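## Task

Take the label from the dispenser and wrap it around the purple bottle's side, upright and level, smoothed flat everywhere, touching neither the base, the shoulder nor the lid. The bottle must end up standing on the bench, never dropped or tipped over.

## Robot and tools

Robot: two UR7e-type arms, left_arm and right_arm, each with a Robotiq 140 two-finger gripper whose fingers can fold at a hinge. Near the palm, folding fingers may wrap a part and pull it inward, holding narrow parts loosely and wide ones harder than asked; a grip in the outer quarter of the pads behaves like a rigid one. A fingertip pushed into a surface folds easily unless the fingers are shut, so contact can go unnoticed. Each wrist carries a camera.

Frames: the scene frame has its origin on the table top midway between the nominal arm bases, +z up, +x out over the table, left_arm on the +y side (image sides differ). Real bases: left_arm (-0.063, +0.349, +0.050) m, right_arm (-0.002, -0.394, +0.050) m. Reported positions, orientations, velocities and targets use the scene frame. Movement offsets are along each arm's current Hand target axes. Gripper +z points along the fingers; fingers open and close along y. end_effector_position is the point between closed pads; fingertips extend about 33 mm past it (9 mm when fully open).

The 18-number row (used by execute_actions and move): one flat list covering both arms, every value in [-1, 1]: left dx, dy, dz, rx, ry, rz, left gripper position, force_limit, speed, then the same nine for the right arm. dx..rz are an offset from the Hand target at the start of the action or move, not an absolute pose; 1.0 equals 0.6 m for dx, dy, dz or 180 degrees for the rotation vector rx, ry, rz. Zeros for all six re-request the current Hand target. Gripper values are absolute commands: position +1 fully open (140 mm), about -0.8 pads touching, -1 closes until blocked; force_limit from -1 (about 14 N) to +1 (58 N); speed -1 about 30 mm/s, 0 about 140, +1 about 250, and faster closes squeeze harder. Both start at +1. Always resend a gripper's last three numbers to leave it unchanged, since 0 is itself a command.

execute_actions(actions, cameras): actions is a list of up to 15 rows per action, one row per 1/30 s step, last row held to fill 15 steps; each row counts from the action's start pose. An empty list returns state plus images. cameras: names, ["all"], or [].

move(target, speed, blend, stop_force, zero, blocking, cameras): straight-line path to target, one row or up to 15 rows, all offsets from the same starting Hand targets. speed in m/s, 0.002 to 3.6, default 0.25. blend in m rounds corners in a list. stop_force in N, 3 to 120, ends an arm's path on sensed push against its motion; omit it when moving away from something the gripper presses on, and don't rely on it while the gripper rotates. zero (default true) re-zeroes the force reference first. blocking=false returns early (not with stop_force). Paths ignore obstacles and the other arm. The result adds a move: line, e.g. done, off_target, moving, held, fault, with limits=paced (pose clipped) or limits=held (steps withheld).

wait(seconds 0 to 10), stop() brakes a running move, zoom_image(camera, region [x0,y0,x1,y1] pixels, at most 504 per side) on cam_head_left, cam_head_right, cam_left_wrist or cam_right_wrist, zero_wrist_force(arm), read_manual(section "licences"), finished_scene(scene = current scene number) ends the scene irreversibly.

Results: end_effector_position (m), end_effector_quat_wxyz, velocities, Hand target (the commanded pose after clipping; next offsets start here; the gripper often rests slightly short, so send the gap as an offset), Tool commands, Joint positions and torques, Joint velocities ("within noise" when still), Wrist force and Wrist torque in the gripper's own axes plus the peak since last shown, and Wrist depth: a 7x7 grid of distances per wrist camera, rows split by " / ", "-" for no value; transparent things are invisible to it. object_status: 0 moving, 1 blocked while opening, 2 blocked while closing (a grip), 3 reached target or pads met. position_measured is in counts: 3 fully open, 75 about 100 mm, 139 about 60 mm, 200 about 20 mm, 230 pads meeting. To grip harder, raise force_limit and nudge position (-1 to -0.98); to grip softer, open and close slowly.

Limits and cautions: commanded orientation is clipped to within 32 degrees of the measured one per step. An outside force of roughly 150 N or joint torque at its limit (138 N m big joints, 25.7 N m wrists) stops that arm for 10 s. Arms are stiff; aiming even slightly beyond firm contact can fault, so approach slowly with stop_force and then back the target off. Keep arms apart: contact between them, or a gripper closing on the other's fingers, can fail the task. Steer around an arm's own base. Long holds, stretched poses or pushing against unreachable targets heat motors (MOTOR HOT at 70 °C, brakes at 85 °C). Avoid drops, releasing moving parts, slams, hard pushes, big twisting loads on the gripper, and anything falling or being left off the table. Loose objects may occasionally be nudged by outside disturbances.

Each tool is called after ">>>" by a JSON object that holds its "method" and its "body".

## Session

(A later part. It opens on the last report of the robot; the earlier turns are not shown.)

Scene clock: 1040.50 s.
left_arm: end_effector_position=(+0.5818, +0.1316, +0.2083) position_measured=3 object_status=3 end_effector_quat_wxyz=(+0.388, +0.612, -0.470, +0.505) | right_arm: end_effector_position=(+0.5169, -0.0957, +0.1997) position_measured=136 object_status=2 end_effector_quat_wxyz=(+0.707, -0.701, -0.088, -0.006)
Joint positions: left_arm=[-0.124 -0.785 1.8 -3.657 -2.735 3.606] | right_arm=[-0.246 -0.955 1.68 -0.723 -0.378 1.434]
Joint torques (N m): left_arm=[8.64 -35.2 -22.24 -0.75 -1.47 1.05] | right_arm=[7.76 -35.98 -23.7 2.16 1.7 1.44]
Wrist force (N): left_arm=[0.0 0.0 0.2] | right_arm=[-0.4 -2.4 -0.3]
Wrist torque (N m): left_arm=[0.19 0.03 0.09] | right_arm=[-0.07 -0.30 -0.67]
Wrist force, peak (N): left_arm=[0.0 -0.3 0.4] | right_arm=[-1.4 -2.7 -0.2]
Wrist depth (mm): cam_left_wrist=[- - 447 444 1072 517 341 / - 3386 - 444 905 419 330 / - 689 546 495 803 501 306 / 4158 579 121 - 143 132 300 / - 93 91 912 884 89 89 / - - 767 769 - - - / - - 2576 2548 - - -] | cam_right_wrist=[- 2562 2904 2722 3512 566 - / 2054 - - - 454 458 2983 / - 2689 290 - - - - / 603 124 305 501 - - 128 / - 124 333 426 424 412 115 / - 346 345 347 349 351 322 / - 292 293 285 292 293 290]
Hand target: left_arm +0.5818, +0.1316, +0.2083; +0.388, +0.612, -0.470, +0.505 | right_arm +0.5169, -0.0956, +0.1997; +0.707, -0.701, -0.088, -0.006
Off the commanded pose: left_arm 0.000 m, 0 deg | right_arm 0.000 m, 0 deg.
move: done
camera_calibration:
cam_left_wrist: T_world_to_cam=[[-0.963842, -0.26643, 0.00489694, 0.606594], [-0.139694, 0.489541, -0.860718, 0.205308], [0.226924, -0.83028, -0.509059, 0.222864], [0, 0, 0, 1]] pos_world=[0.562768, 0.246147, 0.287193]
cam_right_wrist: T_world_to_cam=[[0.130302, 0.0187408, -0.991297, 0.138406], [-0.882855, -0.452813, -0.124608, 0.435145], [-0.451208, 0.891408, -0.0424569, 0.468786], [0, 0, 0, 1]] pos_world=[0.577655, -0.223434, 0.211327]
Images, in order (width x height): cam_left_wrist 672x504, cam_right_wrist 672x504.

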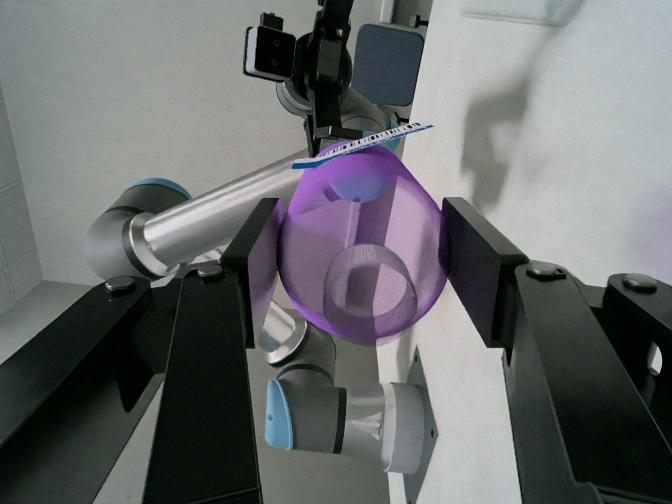

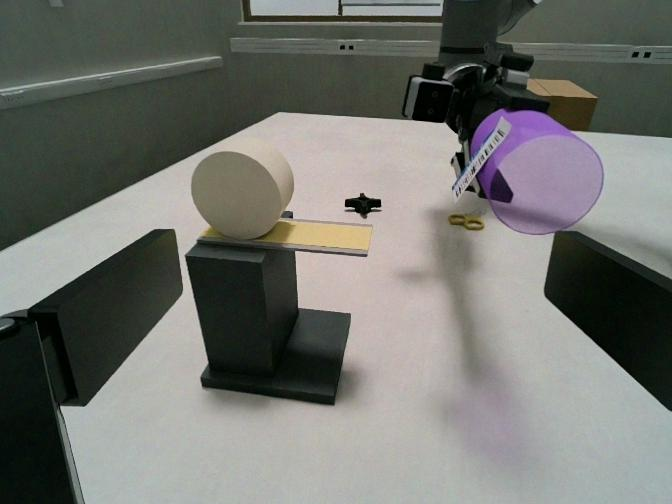

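>>> {"method": "move", "body": {"target": [0, 0, 0, 0, 0, 0, 1, 1, 1, -0.01, -0.0685, -0.2058, -0.3535, -0.4043, -0.3535, -1, -0.3, -1], "speed": 0.12, "cameras": ["cam_right_wrist", "cam_left_wrist", "cam_head_left"]}}

>>> {"method": "zoom_image", "body": {"camera": "cam_right_wrist", "region": [380, 60, 540, 240]}}

Scene clock: 1068.87 s.
left_arm: end_effector_position=(+0.5818, +0.1316, +0.2083) position_measured=3 object_status=3 end_effector_quat_wxyz=(+0.388, +0.612, -0.470, +0.505) | right_arm: end_effector_position=(+0.5198, -0.2195, +0.2395) position_measured=136 object_status=2 end_effector_quat_wxyz=(+0.000, +0.665, +0.747, +0.000) end_effector_velocity=(+0.000, +0.001, +0.000) end_effector_angular_velocity=(+0.004, +0.004, -0.004)
Joint positions: left_arm=[-0.124 -0.785 1.8 -3.657 -2.735 3.606] | right_arm=[0.094 -1.451 1.667 -1.787 -1.57 1.532]
Joint velocities: left_arm=[within noise] | right_arm=[0 0.002 -0.004 0.005 0.004 0.004]
Joint torques (N m): left_arm=[9.84 -36.85 -23.33 -0.74 -1.64 1.19] | right_arm=[-7.82 -23.59 -34.39 -1.2 1.41 1.43]
Wrist force (N): left_arm=[0.1 0.0 0.0] | right_arm=[-1.6 -2.0 -1.0]
Wrist torque (N m): left_arm=[0.18 0.03 0.09] | right_arm=[-0.19 0.31 -0.23]
Wrist force, peak (N): left_arm=[-0.3 -0.2 0.4] | right_arm=[-1.6 -2.3 -1.1]
Wrist depth (mm): cam_left_wrist=[340 339 338 338 337 338 338 / 357 359 356 356 356 356 355 / 379 382 382 377 372 377 379 / 406 398 107 401 163 132 394 / - 93 114 431 - 89 89 / - - 457 462 462 - - / - - 498 502 495 - -] | cam_right_wrist=[- - 3350 3403 3156 383 2656 / - - - 4270 3457 2475 2983 / - - 293 - - 783 714 / - 124 - 503 564 145 135 / - 116 - 413 432 395 115 / - 348 349 347 350 345 324 / - 291 291 294 293 291 291]
Hand target: left_arm +0.5818, +0.1316, +0.2083; +0.388, +0.612, -0.470, +0.505 | right_arm +0.5199, -0.2196, +0.2395; +0.000, +0.665, +0.747, +0.000
Off the commanded pose: left_arm 0.000 m, 0 deg | right_arm 0.000 m, 0 deg.
move: done
camera_calibration:
cam_left_wrist: T_world_to_cam=[[-0.963842, -0.26643, 0.00489694, 0.606594], [-0.139694, 0.489541, -0.860718, 0.205308], [0.226924, -0.83028, -0.509059, 0.222864], [0, 0, 0, 1]] pos_world=[0.562768, 0.246147, 0.287193]
cam_right_wrist: T_world_to_cam=[[0.993433, 0.114399, -0.0017677, -0.484893], [0.107888, -0.931532, 0.347286, -0.346498], [0.0380824, -0.345196, -0.937758, 0.270703], [0, 0, 0, 1]] pos_world=[0.508783, -0.173857, 0.37333]
Images, in order (width x height): cam_head_left 672x504, cam_left_wrist 672x504, cam_right_wrist 672x504.

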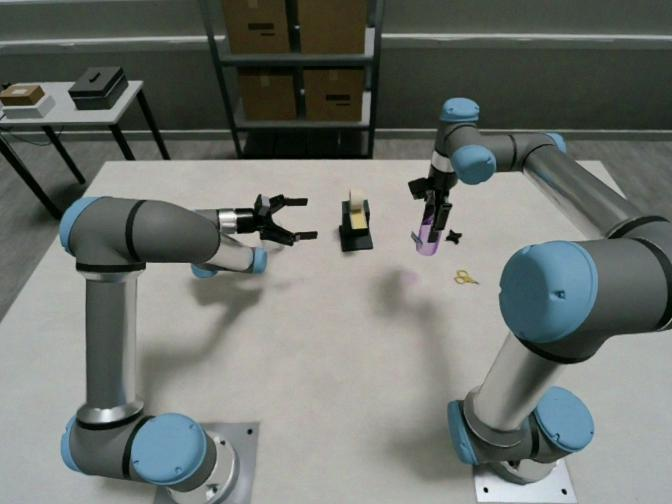

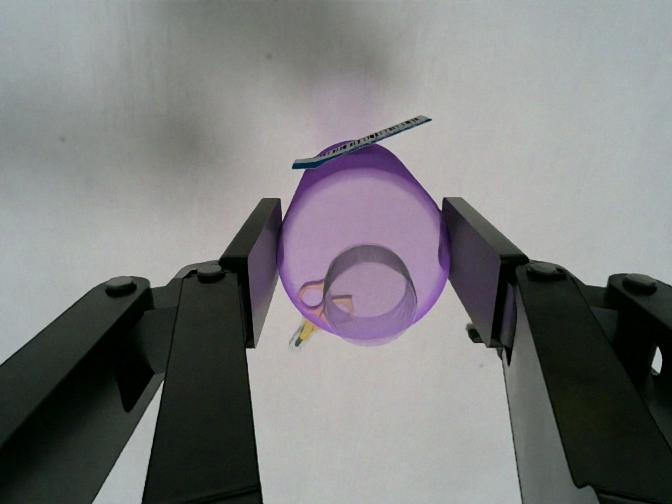

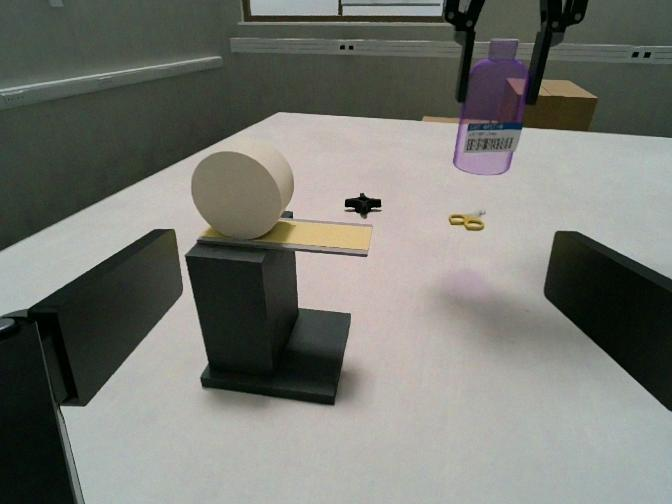

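Scaled by 2.800.

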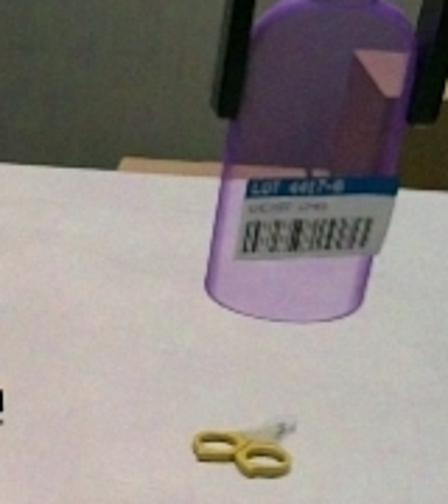

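>>> {"method": "move", "body": {"target": [0, 0, 0, 0, 0, 0, 1, 1, 1, 0, 0, 0.2125, 0, 0, 0, -1, -0.3, -1], "speed": 0.12}}

>>> {"method": "move", "body": {"target": [0, 0, 0, 0, 0, 0, 1, 1, 1, 0, 0, 0.0200, 0, 0, 0, -1, -0.3, -1], "speed": 0.01, "stop_force": 4, "cameras": ["cam_right_wrist", "cam_left_wrist"]}}

>>> {"method": "zoom_image", "body": {"camera": "cam_right_wrist", "region": [380, 120, 540, 300]}}

Scene clock: 1083.63 s.
left_arm: end_effector_position=(+0.5818, +0.1316, +0.2083) position_measured=3 object_status=3 end_effector_quat_wxyz=(+0.388, +0.612, -0.470, +0.505) | right_arm: end_effector_position=(+0.5200, -0.2196, +0.1120) position_measured=136 object_status=2 end_effector_quat_wxyz=(+0.000, +0.665, +0.747, +0.000)
Joint positions: left_arm=[-0.124 -0.785 1.8 -3.657 -2.735 3.606] | right_arm=[0.093 -1.337 1.881 -2.115 -1.571 1.532]
Joint torques (N m): left_arm=[9.28 -35.45 -22.32 -0.83 -1.53 0.93] | right_arm=[3.42 -37.33 -27.07 -3.03 0.78 1.56]
Wrist force (N): left_arm=[0.1 0.0 0.1] | right_arm=[-1.7 -2.0 -1.2]
Wrist torque (N m): left_arm=[0.17 0.01 0.09] | right_arm=[-0.28 0.33 -0.23]
Wrist force, peak (N): left_arm=[-0.3 -0.2 0.3] | right_arm=[-1.9 -1.8 -2.8]
Wrist depth (mm): cam_left_wrist=[223 223 223 222 222 221 220 / 237 236 238 235 233 234 234 / 250 252 249 248 249 247 248 / 266 262 121 264 257 120 259 / - 93 114 282 283 89 89 / - - 299 297 296 - - / - - 326 326 326 - -] | cam_right_wrist=[- - 5444 3203 3111 348 - / - - - - 1111 405 - / - - 290 - 485 714 - / 610 133 317 338 567 145 121 / - 116 326 409 433 420 115 / - 350 346 348 350 351 322 / - 292 292 283 292 292 291]
Hand target: left_arm +0.5818, +0.1316, +0.2083; +0.388, +0.612, -0.470, +0.505 | right_arm +0.5200, -0.2196, +0.1120; +0.000, +0.665, +0.747, +0.000
Off the commanded pose: left_arm 0.000 m, 0 deg | right_arm 0.000 m, 0 deg.
move: done

Scene clock: 1085.70 s.
left_arm: end_effector_position=(+0.5818, +0.1316, +0.2083) position_measured=3 object_status=3 end_effector_quat_wxyz=(+0.388, +0.612, -0.470, +0.505) | right_arm: end_effector_position=(+0.5200, -0.2196, +0.1021) position_measured=136 object_status=2 end_effector_quat_wxyz=(+0.000, +0.665, +0.747, +0.000)
Joint positions: left_arm=[-0.124 -0.785 1.8 -3.657 -2.735 3.606] | right_arm=[0.093 -1.324 1.894 -2.141 -1.571 1.532]
Joint torques (N m): left_arm=[10.03 -36.21 -23.92 -0.88 -1.57 1.1] | right_arm=[4.63 -38.36 -28.34 -1.23 1.08 1.63]
Wrist force (N): left_arm=[-0.2 -0.1 0.2] | right_arm=[-2.7 -1.8 -7.3]
Wrist torque (N m): left_arm=[0.16 0.07 0.09] | right_arm=[-0.16 0.36 -0.24]
Wrist force, peak (N): left_arm=[-0.3 -0.2 0.3] | right_arm=[-3.2 -5.2 -18.6]
Wrist depth (mm): cam_left_wrist=[214 215 214 214 213 212 213 / 227 226 226 224 225 224 224 / 240 239 239 239 239 239 238 / 255 252 121 253 248 132 250 / - 93 114 271 270 89 89 / - - 287 287 289 - - / - - 313 312 311 - -] | cam_right_wrist=[- 2656 2503 3203 3203 354 2593 / - - - 3203 2943 408 2342 / - 738 292 764 - - 756 / - 134 303 340 564 144 121 / - 116 - 415 432 409 115 / - 347 347 346 350 347 322 / - 292 287 292 306 295 295]
Hand target: left_arm +0.5818, +0.1316, +0.2083; +0.388, +0.612, -0.470, +0.505 | right_arm +0.5200, -0.2196, +0.1021; +0.000, +0.665, +0.747, +0.000 (not the last commanded pose)
Off the commanded pose: left_arm 0.000 m, 0 deg | right_arm 0.002 m, 0 deg.
move: contact (right_arm)
camera_calibration:
cam_left_wrist: T_world_to_cam=[[-0.963842, -0.26643, 0.00489694, 0.606594], [-0.139694, 0.489541, -0.860718, 0.205308], [0.226924, -0.83028, -0.509059, 0.222864], [0, 0, 0, 1]] pos_world=[0.562768, 0.246147, 0.287193]
cam_right_wrist: T_world_to_cam=[[0.993469, 0.114087, -0.00175524, -0.485397], [0.107592, -0.931569, 0.347278, -0.29875], [0.0379847, -0.345199, -0.93776, 0.141862], [0, 0, 0, 1]] pos_world=[0.508981, -0.173958, 0.23593]
Images, in order (width x height): cam_left_wrist 672x504, cam_right_wrist 672x504.

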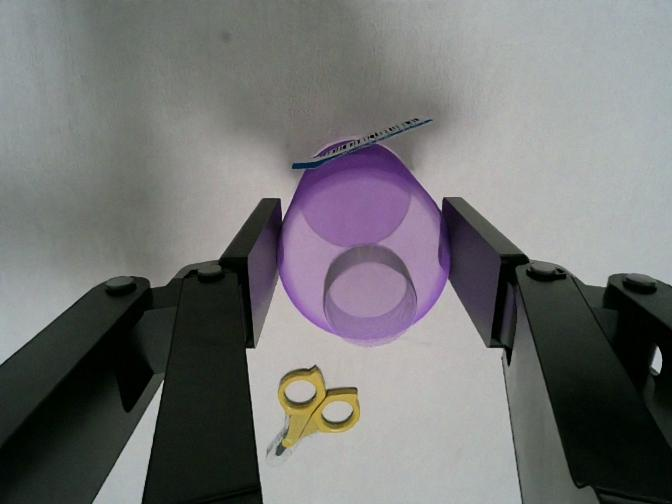

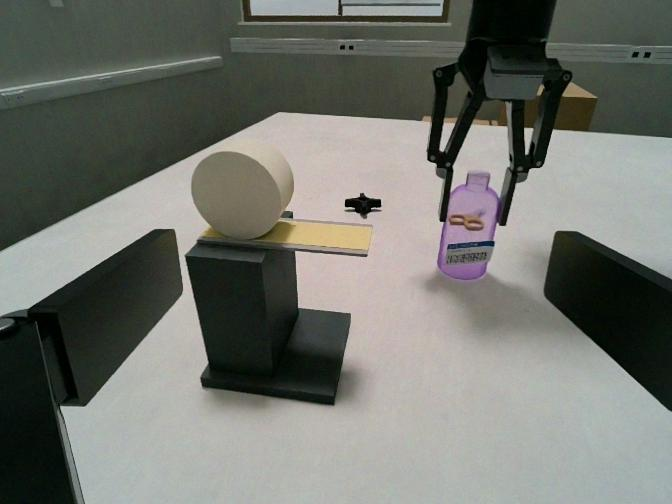

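Scaled by 2.800.

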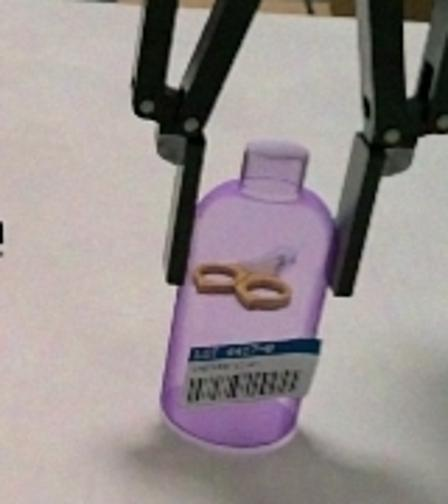

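>>> {"method": "execute_actions", "body": {"actions": [[[0,0,0,0,0,0,1,1,1,0,0,0,0,0,0,0.6,-0.3,-0.6]],[[0,0,0,0,0,0,1,1,1,0,0,0,0,0,0,0.6,-0.3,-0.6]],[[0,0,0,0,0,0,1,1,1,0,0,0,0,0,0,0.6,-0.3,-0.6]]], "cameras": ["cam_right_wrist", "cam_left_wrist"]}}

>>> {"method": "zoom_image", "body": {"camera": "cam_right_wrist", "region": [400, 150, 530, 300]}}

>>> {"method": "zoom_image", "body": {"camera": "cam_left_wrist", "region": [260, 90, 460, 240]}}

Scene clock: 1124.43 s.
left_arm: end_effector_position=(+0.5818, +0.1316, +0.2083) position_measured=3 object_status=3 end_effector_quat_wxyz=(+0.388, +0.612, -0.470, +0.505) | right_arm: end_effector_position=(+0.5200, -0.2196, +0.1021) position_measured=53 object_status=3 end_effector_quat_wxyz=(+0.000, +0.665, +0.747, +0.000)
Joint positions: left_arm=[-0.124 -0.785 1.8 -3.657 -2.735 3.606] | right_arm=[0.093 -1.324 1.894 -2.141 -1.571 1.532]
Joint torques (N m): left_arm=[8.32 -36.41 -22.29 -0.69 -1.28 1.1] | right_arm=[5.28 -39.18 -28.14 -2.81 1.35 1.12]
Wrist force (N): left_arm=[0.0 0.0 0.2] | right_arm=[-1.9 -2.1 -1.4]
Wrist torque (N m): left_arm=[0.18 0.04 0.09] | right_arm=[-0.29 0.36 -0.24]
Wrist force, peak (N): left_arm=[-0.2 -0.1 0.4] | right_arm=[-2.8 -2.2 -7.1]
Wrist depth (mm): cam_left_wrist=[214 215 214 214 213 212 214 / 226 226 226 226 224 225 224 / 241 239 239 238 237 237 237 / 252 114 251 253 254 139 247 / - 114 272 270 270 270 101 / - 292 292 288 289 288 - / - 313 314 313 311 312 -] | cam_right_wrist=[- - 3300 2983 3156 351 2983 / - - 3821 - 436 405 4633 / - - 290 - - 759 789 / 572 124 309 502 - 540 129 / - 116 - 410 448 414 115 / - 346 341 345 352 347 109 / - 290 292 293 292 292 -]
Hand target: left_arm +0.5818, +0.1316, +0.2083; +0.388, +0.612, -0.470, +0.505 | right_arm +0.5200, -0.2196, +0.1021; +0.000, +0.665, +0.747, +0.000
Off the commanded pose: left_arm 0.000 m, 0 deg | right_arm 0.000 m, 0 deg.
Step readings (end_effector_position of left_arm | right_arm):
0: (+0.5818, +0.1316, +0.2083) | (+0.5200, -0.2196, +0.1021)
1: (+0.5818, +0.1316, +0.2083) | (+0.5200, -0.2196, +0.1021)
2: (+0.5818, +0.1316, +0.2083) | (+0.5200, -0.2196, +0.1021)
4: (+0.5818, +0.1316, +0.2083) | (+0.5200, -0.2196, +0.1021)
8: (+0.5818, +0.1316, +0.2083) | (+0.5200, -0.2196, +0.1021)
15: (+0.5818, +0.1316, +0.2083) | (+0.5200, -0.2196, +0.1021)
16: (+0.5818, +0.1316, +0.2083) | (+0.5200, -0.2196, +0.1021)
17: (+0.5818, +0.1316, +0.2083) | (+0.5200, -0.2196, +0.1021)
19: (+0.5818, +0.1316, +0.2083) | (+0.5200, -0.2196, +0.1021)
23: (+0.5818, +0.1316, +0.2083) | (+0.5200, -0.2196, +0.1021)
30: (+0.5818, +0.1316, +0.2083) | (+0.5200, -0.2196, +0.1021)
31: (+0.5818, +0.1316, +0.2083) | (+0.5200, -0.2196, +0.1021)
32: (+0.5818, +0.1316, +0.2083) | (+0.5200, -0.2196, +0.1021)
34: (+0.5818, +0.1316, +0.2083) | (+0.5200, -0.2196, +0.1021)
38: (+0.5818, +0.1316, +0.2083) | (+0.5200, -0.2196, +0.1021)
45: (+0.5818, +0.1316, +0.2083) | (+0.5200, -0.2196, +0.1021)
camera_calibration:
cam_left_wrist: T_world_to_cam=[[-0.963842, -0.26643, 0.00489694, 0.606594], [-0.139694, 0.489541, -0.860718, 0.205308], [0.226924, -0.83028, -0.509059, 0.222864], [0, 0, 0, 1]] pos_world=[0.562768, 0.246147, 0.287193]
cam_right_wrist: T_world_to_cam=[[0.993469, 0.114087, -0.00175524, -0.485397], [0.107592, -0.931569, 0.347278, -0.29875], [0.0379847, -0.345199, -0.93776, 0.141862], [0, 0, 0, 1]] pos_world=[0.508981, -0.173958, 0.23593]
Images, in order (width x height): cam_left_wrist 672x504, cam_right_wrist 672x504.

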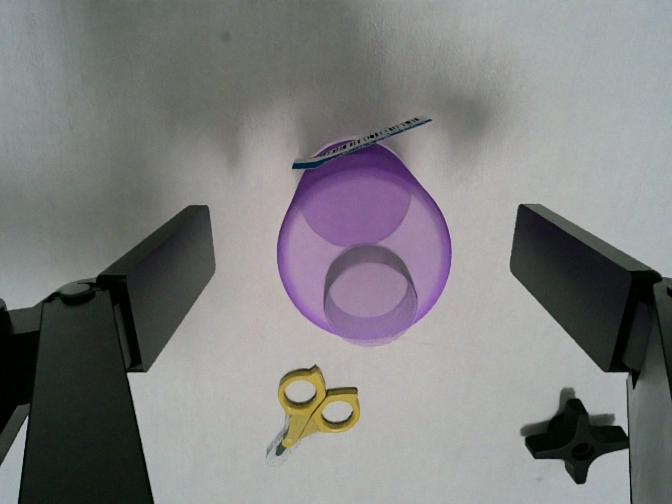

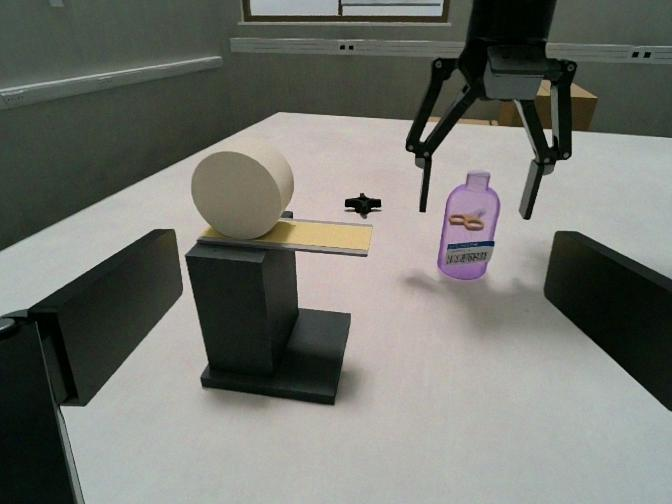

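Scaled by 3.360.

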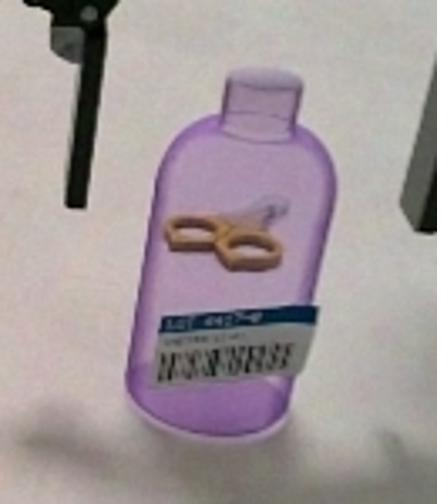

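Scaled by 2.520.

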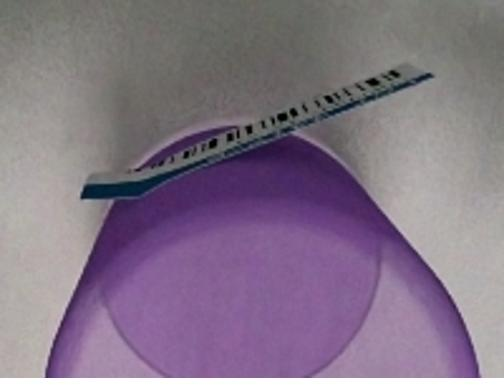

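>>> {"method": "move", "body": {"target": [[0,0,0,0,0,0,1,1,1, 0,0,0,0,0,-0.6111,0.6,-0.3,-0.6],[0,0,0,0,0,0,1,1,1, 0,0,0.09,0,0,-0.6111,0.6,-0.3,-0.6]], "speed": [0.5,0.1], "cameras": ["cam_right_wrist","cam_left_wrist"]}}

Scene clock: 1163.40 s.
left_arm: end_effector_position=(+0.5818, +0.1316, +0.2083) position_measured=3 object_status=3 end_effector_quat_wxyz=(+0.388, +0.612, -0.470, +0.505) | right_arm: end_effector_position=(+0.5200, -0.2196, +0.0480) position_measured=53 object_status=3 end_effector_quat_wxyz=(+0.000, -0.231, +0.973, +0.000)
Joint positions: left_arm=[-0.124 -0.785 1.8 -3.657 -2.735 3.606] | right_arm=[0.093 -1.243 1.954 -2.282 -1.571 -0.388]
Joint torques (N m): left_arm=[9.67 -36.2 -22.17 -0.83 -1.4 1.39] | right_arm=[2.9 -37.95 -28.4 -2.82 -0.99 -0.96]
Wrist force (N): left_arm=[0.0 -0.2 0.0] | right_arm=[-1.3 -2.0 -1.4]
Wrist torque (N m): left_arm=[0.14 0.04 0.09] | right_arm=[-0.22 0.27 -0.25]
Wrist force, peak (N): left_arm=[-0.2 -0.1 0.4] | right_arm=[-1.6 -2.1 -2.7]
Wrist depth (mm): cam_left_wrist=[163 166 165 165 164 163 163 / 174 175 174 174 174 175 172 / 185 185 184 184 181 183 183 / 194 123 193 196 195 149 190 / - 114 210 209 206 207 101 / - 225 224 224 223 224 - / - 242 242 242 241 241 -] | cam_right_wrist=[- - 3403 3300 3156 361 3403 / - - 3755 3350 474 388 2722 / - - 292 - 709 393 847 / - 124 310 521 - 397 122 / - 124 - 428 435 412 115 / - 348 349 340 368 348 323 / - 292 290 293 293 302 292]
Hand target: left_arm +0.5818, +0.1316, +0.2083; +0.388, +0.612, -0.470, +0.505 | right_arm +0.5201, -0.2196, +0.0481; +0.000, -0.231, +0.973, +0.000
Off the commanded pose: left_arm 0.000 m, 0 deg | right_arm 0.000 m, 0 deg.
move: done
camera_calibration:
cam_left_wrist: T_world_to_cam=[[-0.963842, -0.26643, 0.00489694, 0.606594], [-0.139694, 0.489541, -0.860718, 0.205308], [0.226924, -0.83028, -0.509059, 0.222864], [0, 0, 0, 1]] pos_world=[0.562768, 0.246147, 0.287193]
cam_right_wrist: T_world_to_cam=[[-0.446945, 0.894557, -0.00271871, 0.434945], [0.83816, 0.419826, 0.348187, -0.363104], [0.312615, 0.153342, -0.937421, 0.0578417], [0, 0, 0, 1]] pos_world=[0.480654, -0.245513, 0.181833]
Images, in order (width x height): cam_left_wrist 672x504, cam_right_wrist 672x504.

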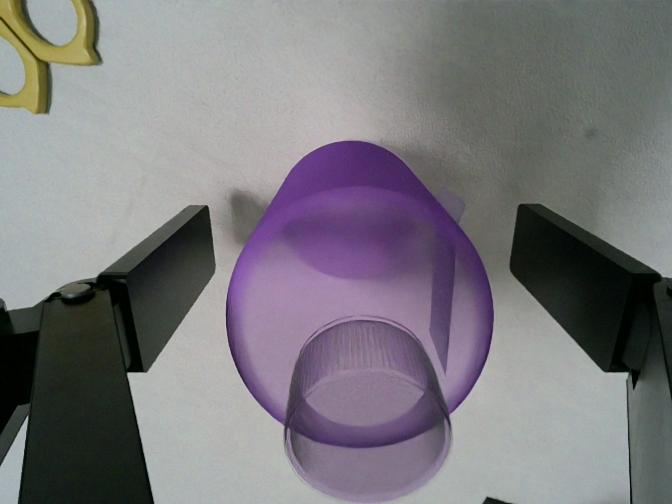

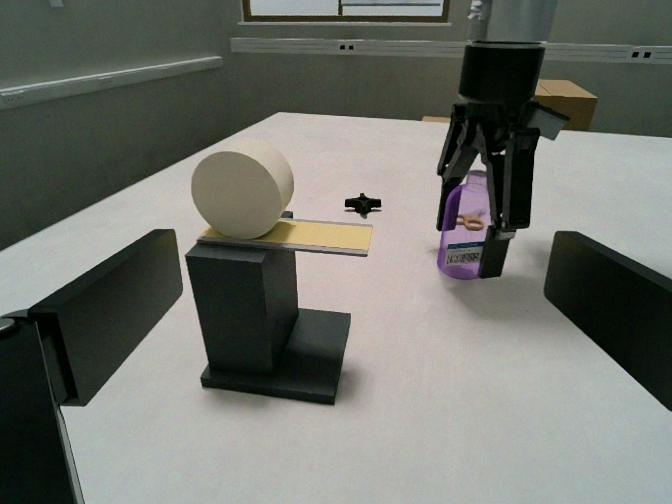

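>>> {"method": "zoom_image", "body": {"camera": "cam_left_wrist", "region": [220, 120, 520, 460]}}

>>> {"method": "zoom_image", "body": {"camera": "cam_right_wrist", "region": [410, 140, 580, 300]}}

Scaled by 1.482.

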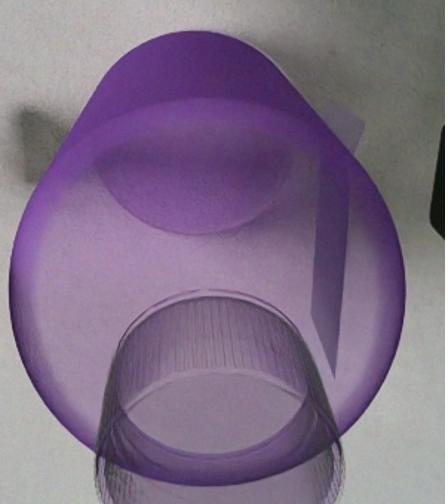

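Scaled by 2.965.

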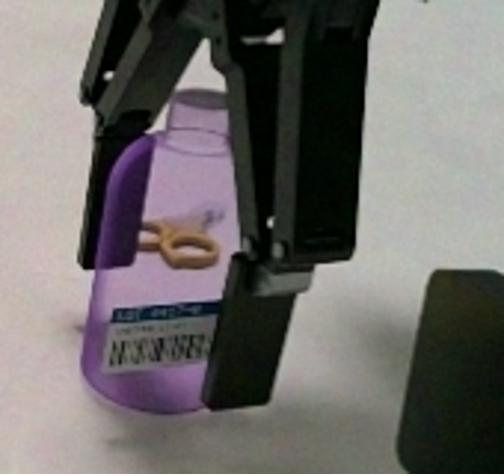

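>>> {"method": "move", "body": {"target": [[0,0,0,0,0,0,1,1,1, 0,0,0.003,0,0,-0.0222,0.6,-0.3,-0.6],[0,0,0,0,0,0,1,1,1, 0,0,0.003,0,0,-0.0222,-1,-0.3,-1]], "speed": 0.25, "cameras": ["cam_right_wrist","cam_left_wrist"]}}

Scene clock: 1191.73 s.
left_arm: end_effector_position=(+0.5818, +0.1316, +0.2083) position_measured=3 object_status=3 end_effector_quat_wxyz=(+0.388, +0.612, -0.470, +0.505) | right_arm: end_effector_position=(+0.5201, -0.2195, +0.0463) position_measured=136 object_status=0 end_effector_quat_wxyz=(+0.000, -0.265, +0.964, +0.000)
Joint positions: left_arm=[-0.124 -0.785 1.8 -3.657 -2.735 3.606] | right_arm=[0.093 -1.24 1.955 -2.287 -1.571 -0.458]
Joint torques (N m): left_arm=[8.04 -35.13 -20.08 -0.74 -1.37 0.85] | right_arm=[-4.11 -41.31 -17.67 -1.92 1.35 -1.5]
Wrist force (N): left_arm=[-0.1 -0.2 0.3] | right_arm=[-1.1 -1.4 -4.1]
Wrist torque (N m): left_arm=[0.15 0.05 0.09] | right_arm=[-0.23 0.28 -0.27]
Wrist force, peak (N): left_arm=[0.0 -0.4 0.3] | right_arm=[-1.2 -1.8 -4.0]
Wrist depth (mm): cam_left_wrist=[160 163 163 164 163 162 162 / 173 172 172 171 172 173 171 / 183 185 182 183 182 181 181 / 196 192 134 193 189 188 190 / - 93 116 207 201 84 89 / - - 219 222 221 - - / - - 239 239 239 - -] | cam_right_wrist=[- - - - 3350 370 2593 / - - - - - 400 - / - - 293 - 508 433 - / - 133 313 332 486 467 122 / - 124 324 419 - 400 115 / - 346 346 350 350 347 324 / - 292 291 293 292 300 290]
Hand target: left_arm +0.5818, +0.1316, +0.2083; +0.388, +0.612, -0.470, +0.505 | right_arm +0.5201, -0.2196, +0.0463; +0.000, -0.265, +0.964, +0.000
Off the commanded pose: left_arm 0.000 m, 0 deg | right_arm 0.000 m, 0 deg.
move: done
camera_calibration:
cam_left_wrist: T_world_to_cam=[[-0.963842, -0.26643, 0.00489694, 0.606594], [-0.139694, 0.489541, -0.860718, 0.205308], [0.226924, -0.83028, -0.509059, 0.222864], [0, 0, 0, 1]] pos_world=[0.562768, 0.246147, 0.287193]
cam_right_wrist: T_world_to_cam=[[-0.508273, 0.861192, -0.00285238, 0.459521], [0.806721, 0.477278, 0.348434, -0.333658], [0.30143, 0.174798, -0.937329, 0.0667487], [0, 0, 0, 1]] pos_world=[0.482611, -0.248155, 0.180134]
Images, in order (width x height): cam_left_wrist 672x504, cam_right_wrist 672x504.

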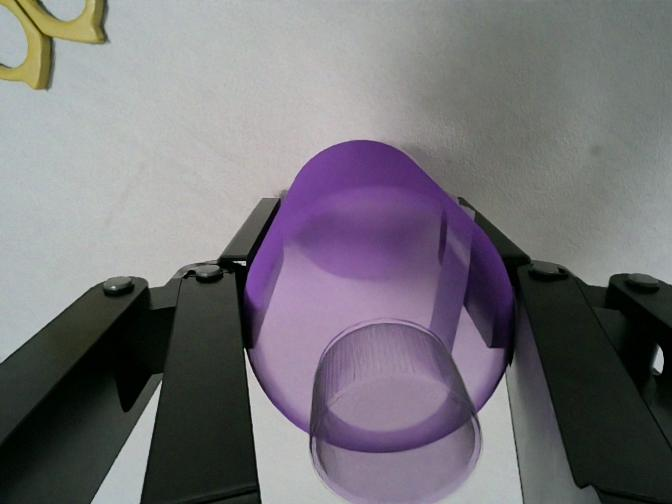

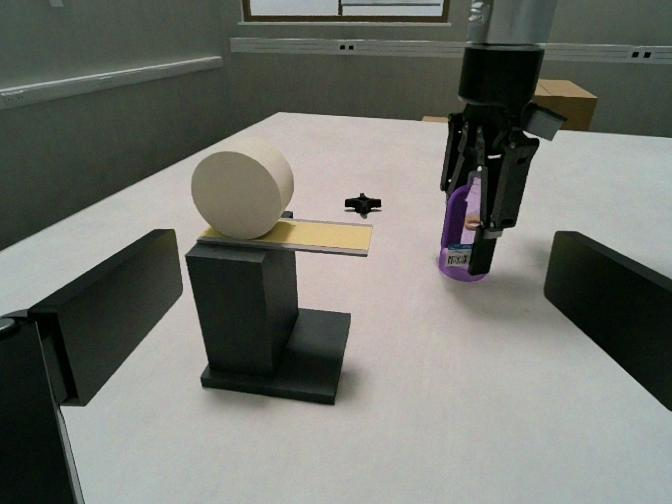

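>>> {"method": "zoom_image", "body": {"camera": "cam_left_wrist", "region": [380, 160, 560, 400]}}

>>> {"method": "zoom_image", "body": {"camera": "cam_right_wrist", "region": [420, 160, 540, 300]}}

Scaled by 2.100.

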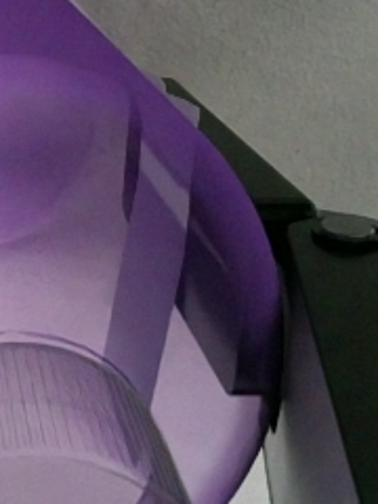

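Scaled by 3.600.

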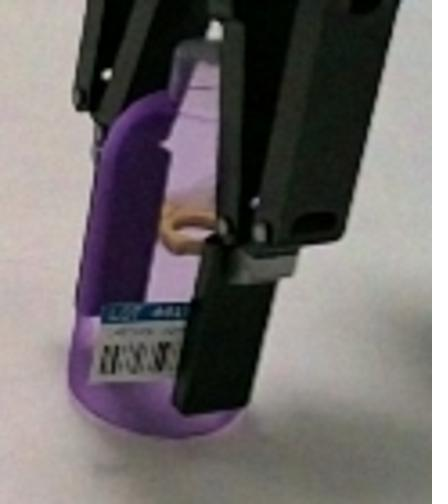

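>>> {"method": "move", "body": {"target": [[0,0,0,0,0,0,1,1,1, 0,0,0,0,0,0,0.35,-0.3,-1],[0,0,0,0,0,0,1,1,1, 0,0,0,0,0,0.0333,0.35,-0.3,-1],[0,0,0,0,0,0,1,1,1, 0,0,0,0,0,0.0333,-1,-0.3,-1]], "speed": 0.25, "cameras": ["cam_left_wrist"]}}

>>> {"method": "zoom_image", "body": {"camera": "cam_left_wrist", "region": [340, 140, 580, 460]}}

Scene clock: 1204.97 s.
left_arm: end_effector_position=(+0.5818, +0.1316, +0.2083) position_measured=3 object_status=3 end_effector_quat_wxyz=(+0.388, +0.612, -0.470, +0.505) | right_arm: end_effector_position=(+0.5201, -0.2196, +0.0463) position_measured=136 object_status=0 end_effector_quat_wxyz=(+0.000, -0.214, +0.977, +0.000)
Joint positions: left_arm=[-0.124 -0.785 1.8 -3.657 -2.735 3.606] | right_arm=[0.093 -1.24 1.955 -2.287 -1.571 -0.353]
Joint torques (N m): left_arm=[9 -36.55 -22.86 -0.84 -1.48 1.03] | right_arm=[5.81 -31.36 -18.52 -2.29 -0.64 1.5]
Wrist force (N): left_arm=[0.0 0.0 0.2] | right_arm=[-1.3 -2.6 -3.3]
Wrist torque (N m): left_arm=[0.18 0.02 0.09] | right_arm=[-0.15 0.26 -0.20]
Wrist force, peak (N): left_arm=[-0.4 -0.4 0.2] | right_arm=[-1.3 -2.5 -4.2]
Wrist depth (mm): cam_left_wrist=[162 163 163 165 163 162 162 / 173 172 172 172 171 173 171 / 183 185 182 182 180 181 182 / 195 192 134 194 189 132 190 / - 93 116 207 168 89 89 / - - 219 222 222 - - / - - 239 236 239 - -] | cam_right_wrist=[- - 3300 3203 3350 361 3111 / - - - 2943 496 402 - / - - 290 813 683 403 810 / - 133 309 333 482 424 122 / - 124 331 398 453 434 115 / - 358 346 347 341 336 325 / - 282 291 292 292 291 293]
Hand target: left_arm +0.5818, +0.1316, +0.2083; +0.388, +0.612, -0.470, +0.505 | right_arm +0.5201, -0.2196, +0.0463; +0.000, -0.214, +0.977, +0.000
Off the commanded pose: left_arm 0.000 m, 0 deg | right_arm 0.000 m, 0 deg.
move: done
camera_calibration:
cam_left_wrist: T_world_to_cam=[[-0.963842, -0.26643, 0.00489694, 0.606594], [-0.139694, 0.489541, -0.860718, 0.205308], [0.226924, -0.83028, -0.509059, 0.222864], [0, 0, 0, 1]] pos_world=[0.562768, 0.246147, 0.287193]
Images, in order (width x height): cam_left_wrist 672x504.

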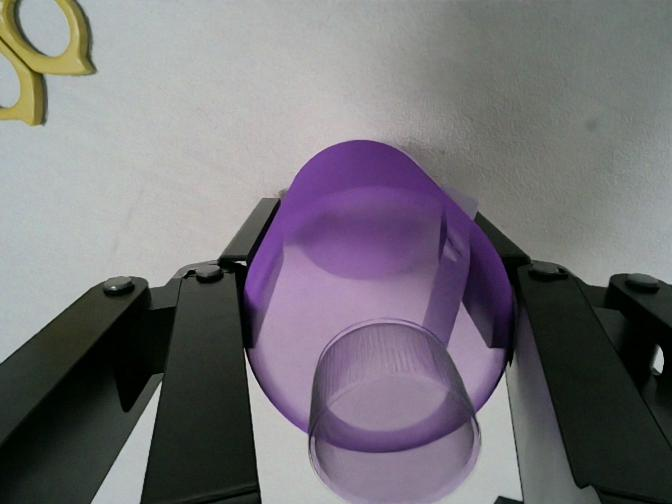

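Scaled by 1.575.

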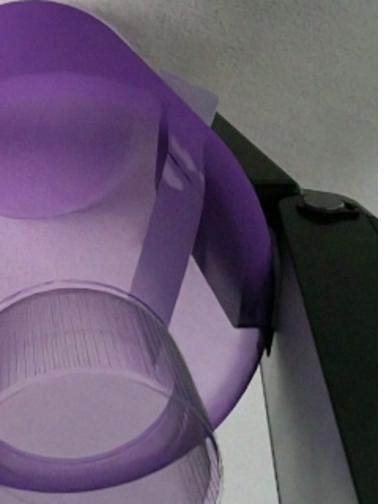

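>>> {"method": "move", "body": {"target": [[0,0,0,0,0,0,1,1,1, 0,0,0,0,0,0,0.35,-0.3,-1],[0,0,0,0,0,0,1,1,1, 0,0,0,0,0,0.0389,0.35,-0.3,-1],[0,0,0,0,0,0,1,1,1, 0,0,0,0,0,0.0389,-1,-0.3,-1],[0,0,0,0,0,0,1,1,1, 0,0,0,0,0,0.0389,0.35,-0.3,-1],[0,0,0,0,0,0,1,1,1, 0,0,0,0,0,0.0778,0.35,-0.3,-1],[0,0,0,0,0,0,1,1,1, 0,0,0,0,0,0.0778,-1,-0.3,-1],[0,0,0,0,0,0,1,1,1, 0,0,0,0,0,0.0778,0.35,-0.3,-1],[0,0,0,0,0,0,1,1,1, 0,0,0,0,0,0.1167,0.35,-0.3,-1],[0,0,0,0,0,0,1,1,1, 0,0,0,0,0,0.1167,-1,-0.3,-1]], "speed": 0.25, "cameras": ["cam_left_wrist","cam_right_wrist"]}}

>>> {"method": "zoom_image", "body": {"camera": "cam_left_wrist", "region": [340, 140, 580, 460]}}

Scene clock: 1239.33 s.
left_arm: end_effector_position=(+0.5818, +0.1316, +0.2083) position_measured=3 object_status=3 end_effector_quat_wxyz=(+0.388, +0.612, -0.470, +0.505) | right_arm: end_effector_position=(+0.5201, -0.2196, +0.0463) position_measured=136 object_status=0 end_effector_quat_wxyz=(+0.000, -0.032, +0.999, +0.000)
Joint positions: left_arm=[-0.124 -0.785 1.8 -3.657 -2.735 3.606] | right_arm=[0.093 -1.24 1.955 -2.287 -1.571 0.014]
Joint torques (N m): left_arm=[9 -35.99 -22.24 -0.89 -1.34 1.13] | right_arm=[6.28 -37.09 -18.49 -1.85 -0.27 1.86]
Wrist force (N): left_arm=[-0.1 0.1 0.2] | right_arm=[-1.3 -2.9 -5.0]
Wrist torque (N m): left_arm=[0.20 0.06 0.09] | right_arm=[-0.13 0.27 -0.21]
Wrist force, peak (N): left_arm=[-0.4 -0.3 0.1] | right_arm=[-1.3 -3.0 -5.2]
Wrist depth (mm): cam_left_wrist=[163 163 163 164 163 162 162 / 173 173 173 172 172 173 171 / 182 185 182 182 180 181 181 / 195 193 134 194 188 132 190 / - 93 116 206 206 89 89 / - - 219 222 221 - - / - - 239 240 238 - -] | cam_right_wrist=[- 3067 3403 3250 3889 365 2268 / - - - 1625 1217 394 3067 / - - 292 911 - - - / - 124 319 335 501 145 122 / - 116 - 410 437 409 115 / - 338 346 346 345 - 104 / - 290 282 292 295 292 292]
Hand target: left_arm +0.5818, +0.1316, +0.2083; +0.388, +0.612, -0.470, +0.505 | right_arm +0.5201, -0.2196, +0.0463; +0.000, -0.032, +0.999, +0.000
Off the commanded pose: left_arm 0.000 m, 0 deg | right_arm 0.000 m, 0 deg.
move: done
camera_calibration:
cam_left_wrist: T_world_to_cam=[[-0.963842, -0.26643, 0.00489694, 0.606594], [-0.139694, 0.489541, -0.860718, 0.205308], [0.226924, -0.83028, -0.509059, 0.222864], [0, 0, 0, 1]] pos_world=[0.562768, 0.246147, 0.287193]
cam_right_wrist: T_world_to_cam=[[-0.0618896, 0.99808, -0.00248334, 0.257426], [0.935494, 0.0588756, 0.348404, -0.492491], [0.347881, 0.0192394, -0.937341, 0.00843854], [0, 0, 0, 1]] pos_world=[0.473718, -0.228099, 0.180135]
Images, in order (width x height): cam_left_wrist 672x504, cam_right_wrist 672x504.

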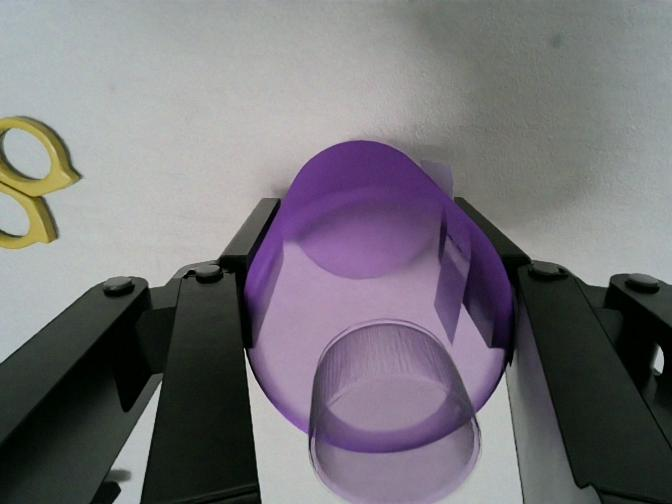

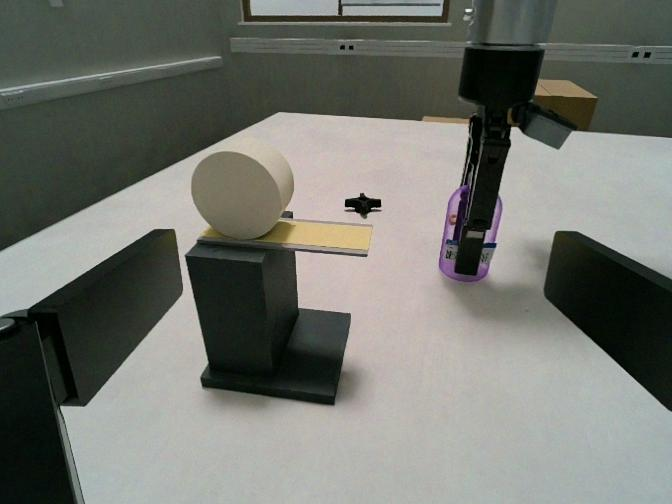

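Scaled by 1.575.

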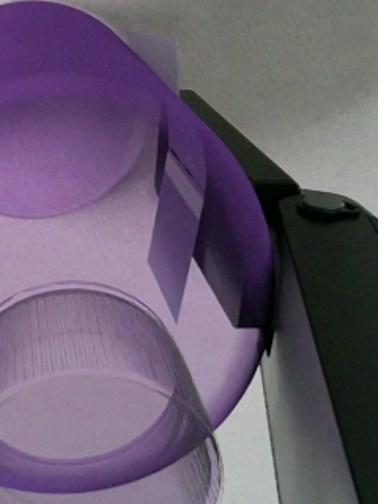

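>>> {"method": "move", "body": {"target": [[0,0,0,0,0,0,1,1,1, 0,0,0,0,0,0,0.35,-0.3,-1],[0,0,0,0,0,0,1,1,1, 0,0,0,0,0,0.0389,0.35,-0.3,-1],[0,0,0,0,0,0,1,1,1, 0,0,0,0,0,0.0389,-1,-0.3,-1],[0,0,0,0,0,0,1,1,1, 0,0,0,0,0,0.0389,0.35,-0.3,-1],[0,0,0,0,0,0,1,1,1, 0,0,0,0,0,0.0778,0.35,-0.3,-1],[0,0,0,0,0,0,1,1,1, 0,0,0,0,0,0.0778,-1,-0.3,-1],[0,0,0,0,0,0,1,1,1, 0,0,0,0,0,0.0778,0.35,-0.3,-1],[0,0,0,0,0,0,1,1,1, 0,0,0,0,0,0.1167,0.35,-0.3,-1],[0,0,0,0,0,0,1,1,1, 0,0,0,0,0,0.1167,-1,-0.3,-1]], "speed": 0.25}}

>>> {"method": "move", "body": {"target": [[0,0,0,0,0,0,1,1,1, 0,0,0,0,0,0,0.35,-0.3,-1],[0,0,0,0,0,0,1,1,1, 0,0,0,0,0,0.0389,0.35,-0.3,-1],[0,0,0,0,0,0,1,1,1, 0,0,0,0,0,0.0389,-1,-0.3,-1],[0,0,0,0,0,0,1,1,1, 0,0,0,0,0,0.0389,0.35,-0.3,-1],[0,0,0,0,0,0,1,1,1, 0,0,0,0,0,0.0778,0.35,-0.3,-1],[0,0,0,0,0,0,1,1,1, 0,0,0,0,0,0.0778,-1,-0.3,-1],[0,0,0,0,0,0,1,1,1, 0,0,0,0,0,0.0778,0.35,-0.3,-1],[0,0,0,0,0,0,1,1,1, 0,0,0,0,0,0.1111,0.35,-0.3,-1],[0,0,0,0,0,0,1,1,1, 0,0,0,0,0,0.1111,-1,-0.3,-1]], "speed": 0.25, "cameras": ["cam_left_wrist","cam_right_wrist"]}}

>>> {"method": "zoom_image", "body": {"camera": "cam_left_wrist", "region": [340, 140, 580, 460]}}

Scene clock: 1264.43 s.
left_arm: end_effector_position=(+0.5818, +0.1316, +0.2083) position_measured=3 object_status=3 end_effector_quat_wxyz=(+0.388, +0.612, -0.470, +0.505) | right_arm: end_effector_position=(+0.5201, -0.2196, +0.0463) position_measured=136 object_status=0 end_effector_quat_wxyz=(+0.000, +0.151, +0.989, +0.000)
Joint positions: left_arm=[-0.124 -0.785 1.8 -3.657 -2.735 3.606] | right_arm=[0.093 -1.24 1.955 -2.287 -1.571 0.38]
Joint torques (N m): left_arm=[9.51 -35.63 -20.76 -0.72 -1.08 1.38] | right_arm=[5.9 -35.79 -20.07 -3.37 -0.02 1.76]
Wrist force (N): left_arm=[-0.1 -0.2 0.1] | right_arm=[-1.1 -2.9 -5.5]
Wrist torque (N m): left_arm=[0.14 0.06 0.09] | right_arm=[-0.03 0.23 -0.21]
Wrist force, peak (N): left_arm=[-0.5 -0.1 0.2] | right_arm=[-1.1 -3.4 -6.5]
Wrist depth (mm): cam_left_wrist=[164 163 164 165 163 163 162 / 173 173 172 172 171 173 171 / 183 185 182 182 182 181 181 / 193 192 134 194 189 132 191 / - 93 116 206 207 89 89 / - - 220 221 222 - - / - - 240 239 239 - -] | cam_right_wrist=[- - 2656 3350 3250 367 - / - - - 2828 410 397 - / - - 291 - 425 511 807 / - 124 308 335 535 144 122 / - 116 - 414 432 409 115 / - 346 347 340 348 335 326 / - 291 292 293 293 294 293]
Hand target: left_arm +0.5818, +0.1316, +0.2083; +0.388, +0.612, -0.470, +0.505 | right_arm +0.5201, -0.2196, +0.0463; +0.000, +0.151, +0.989, +0.000
Off the commanded pose: left_arm 0.000 m, 0 deg | right_arm 0.000 m, 0 deg.
move: done

Scene clock: 1274.87 s.
left_arm: end_effector_position=(+0.5818, +0.1316, +0.2083) position_measured=3 object_status=3 end_effector_quat_wxyz=(+0.388, +0.612, -0.470, +0.505) | right_arm: end_effector_position=(+0.5201, -0.2196, +0.0463) position_measured=136 object_status=0 end_effector_quat_wxyz=(+0.000, +0.320, +0.947, +0.000)
Joint positions: left_arm=[-0.124 -0.785 1.8 -3.657 -2.735 3.606] | right_arm=[0.093 -1.24 1.955 -2.287 -1.571 0.729]
Joint torques (N m): left_arm=[8.78 -36.43 -23.13 -0.61 -1.11 1.17] | right_arm=[4.53 -31.09 -20.81 -2.85 -0.28 1.53]
Wrist force (N): left_arm=[-0.1 -0.1 0.1] | right_arm=[-1.4 -3.0 -5.0]
Wrist torque (N m): left_arm=[0.17 0.06 0.09] | right_arm=[-0.09 0.30 -0.20]
Wrist force, peak (N): left_arm=[-0.2 0.1 0.3] | right_arm=[-1.1 -3.4 -5.9]
Wrist depth (mm): cam_left_wrist=[164 163 163 165 163 163 162 / 173 173 172 172 172 174 171 / 183 185 182 182 180 181 181 / 194 193 134 194 191 132 190 / - 93 116 207 207 89 89 / - - 220 222 221 - - / - - 240 240 238 - -] | cam_right_wrist=[- 2689 2983 3156 3156 365 3250 / - - - - 3250 395 - / - 885 291 - 437 492 - / - 133 300 509 494 510 122 / - 116 - 414 432 411 115 / - 333 348 351 347 366 322 / - 293 292 293 292 290 290]
Hand target: left_arm +0.5818, +0.1316, +0.2083; +0.388, +0.612, -0.470, +0.505 | right_arm +0.5201, -0.2196, +0.0463; +0.000, +0.320, +0.947, +0.000
Off the commanded pose: left_arm 0.000 m, 0 deg | right_arm 0.000 m, 0 deg.
move: done
camera_calibration:
cam_left_wrist: T_world_to_cam=[[-0.963842, -0.26643, 0.00489694, 0.606594], [-0.139694, 0.489541, -0.860718, 0.205308], [0.226924, -0.83028, -0.509059, 0.222864], [0, 0, 0, 1]] pos_world=[0.562768, 0.246147, 0.287193]
cam_right_wrist: T_world_to_cam=[[0.608141, 0.793827, -0.00182059, -0.135947], [0.744588, -0.569622, 0.348022, -0.53117], [0.275232, -0.213002, -0.937484, -0.00477609], [0, 0, 0, 1]] pos_world=[0.479493, -0.195665, 0.180134]
Images, in order (width x height): cam_left_wrist 672x504, cam_right_wrist 672x504.

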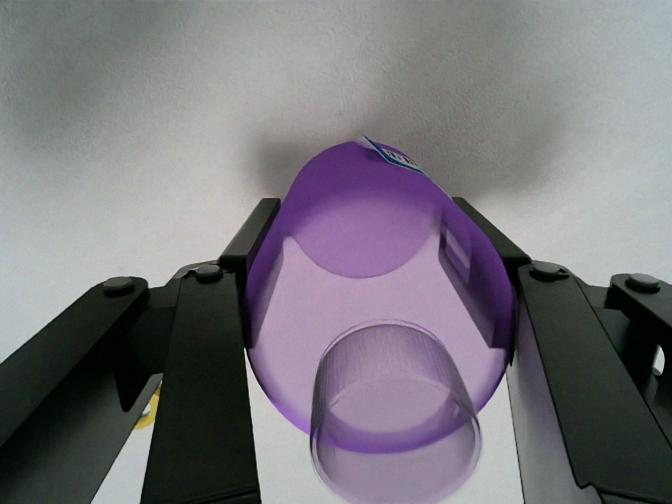

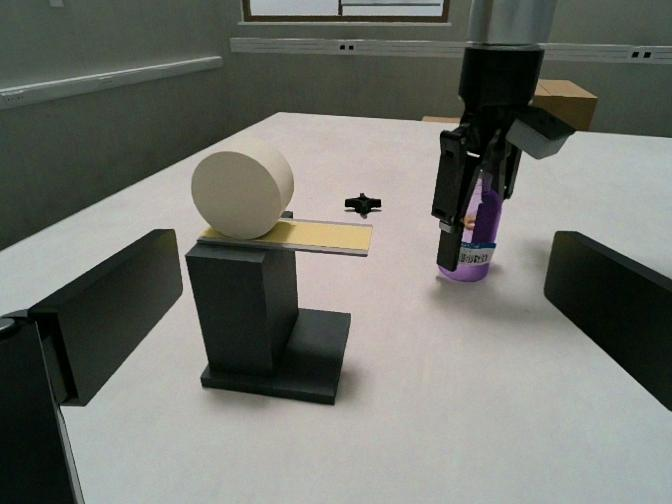

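Scaled by 1.575.

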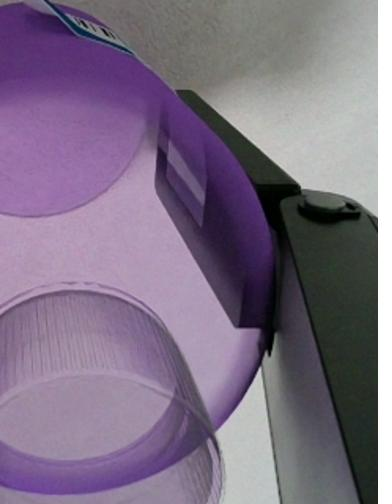

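>>> {"method": "move", "body": {"target": [[0,0,0,0,0,0,1,1,1, 0,0,0,0,0,0,0.35,-0.3,-1],[0,0,0,0,0,0,1,1,1, 0,0,0,0,0,0.0278,0.35,-0.3,-1],[0,0,0,0,0,0,1,1,1, 0,0,0,0,0,0.0278,-1,-0.3,-1],[0,0,0,0,0,0,1,1,1, 0,0,0,0,0,0.0278,0.35,-0.3,-1],[0,0,0,0,0,0,1,1,1, 0,0,0,0,0,0.05,0.35,-0.3,-1],[0,0,0,0,0,0,1,1,1, 0,0,0,0,0,0.05,-1,-0.3,-1],[0,0,0,0,0,0,1,1,1, 0,0,0,0,0,0.05,0.35,-0.3,-1],[0,0,0,0,0,0,1,1,1, 0,0,0,0,0,0.0722,0.35,-0.3,-1],[0,0,0,0,0,0,1,1,1, 0,0,0,0,0,0.0722,-1,-0.3,-1]], "speed": 0.25, "cameras": ["cam_left_wrist"]}}

>>> {"method": "zoom_image", "body": {"camera": "cam_left_wrist", "region": [340, 140, 580, 460]}}

Scene clock: 1297.83 s.
left_arm: end_effector_position=(+0.5818, +0.1316, +0.2083) position_measured=3 object_status=3 end_effector_quat_wxyz=(+0.388, +0.612, -0.470, +0.505) | right_arm: end_effector_position=(+0.5201, -0.2196, +0.0463) position_measured=136 object_status=0 end_effector_quat_wxyz=(+0.000, +0.425, +0.905, +0.000)
Joint positions: left_arm=[-0.124 -0.785 1.8 -3.657 -2.735 3.606] | right_arm=[0.093 -1.24 1.955 -2.287 -1.571 0.956]
Joint torques (N m): left_arm=[8.6 -37.55 -20.5 -0.88 -1.02 0.79] | right_arm=[6.31 -33.65 -13.79 -2.79 -0.14 0.58]
Wrist force (N): left_arm=[-0.1 -0.2 0.0] | right_arm=[-1.5 -3.5 -6.4]
Wrist torque (N m): left_arm=[0.15 0.06 0.09] | right_arm=[-0.03 0.32 -0.23]
Wrist force, peak (N): left_arm=[-0.4 0.1 0.2] | right_arm=[-1.2 -4.2 -8.3]
Wrist depth (mm): cam_left_wrist=[164 164 163 165 163 163 163 / 173 172 173 172 172 174 171 / 183 185 182 182 180 182 181 / 195 193 134 194 191 132 190 / - 93 116 207 207 89 89 / - - 219 222 221 - - / - - 239 240 239 - -] | cam_right_wrist=[- - 3512 3067 2983 365 3025 / - - - - 430 393 - / - - 293 - 458 503 - / - 133 293 523 520 515 129 / - 124 323 411 434 440 115 / - 347 344 351 361 336 322 / - 292 292 293 292 293 293]
Hand target: left_arm +0.5818, +0.1316, +0.2083; +0.388, +0.612, -0.470, +0.505 | right_arm +0.5201, -0.2196, +0.0463; +0.000, +0.425, +0.905, +0.000
Off the commanded pose: left_arm 0.000 m, 0 deg | right_arm 0.000 m, 0 deg.
move: done
camera_calibration:
cam_left_wrist: T_world_to_cam=[[-0.963842, -0.26643, 0.00489694, 0.606594], [-0.139694, 0.489541, -0.860718, 0.205308], [0.226924, -0.83028, -0.509059, 0.222864], [0, 0, 0, 1]] pos_world=[0.562768, 0.246147, 0.287193]
Images, in order (width x height): cam_left_wrist 672x504.

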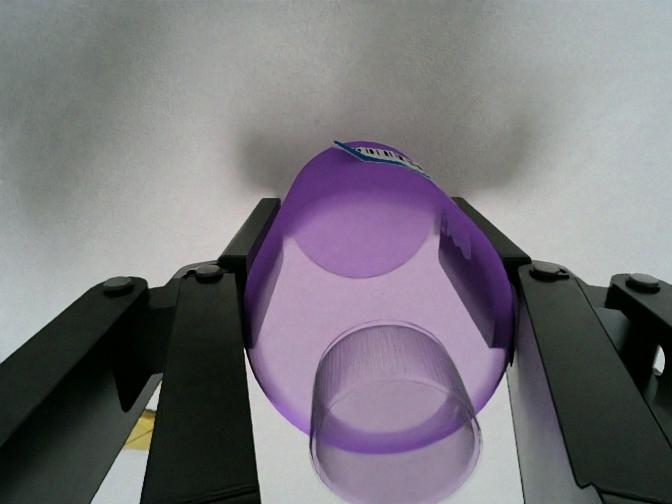

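Scaled by 1.575.

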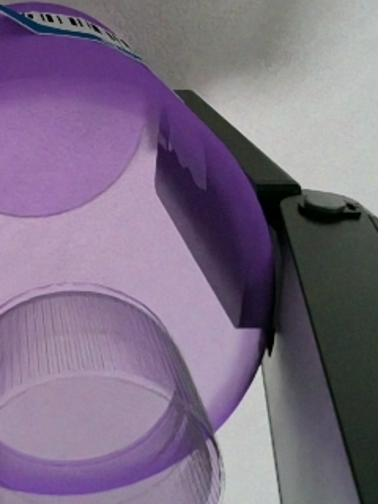

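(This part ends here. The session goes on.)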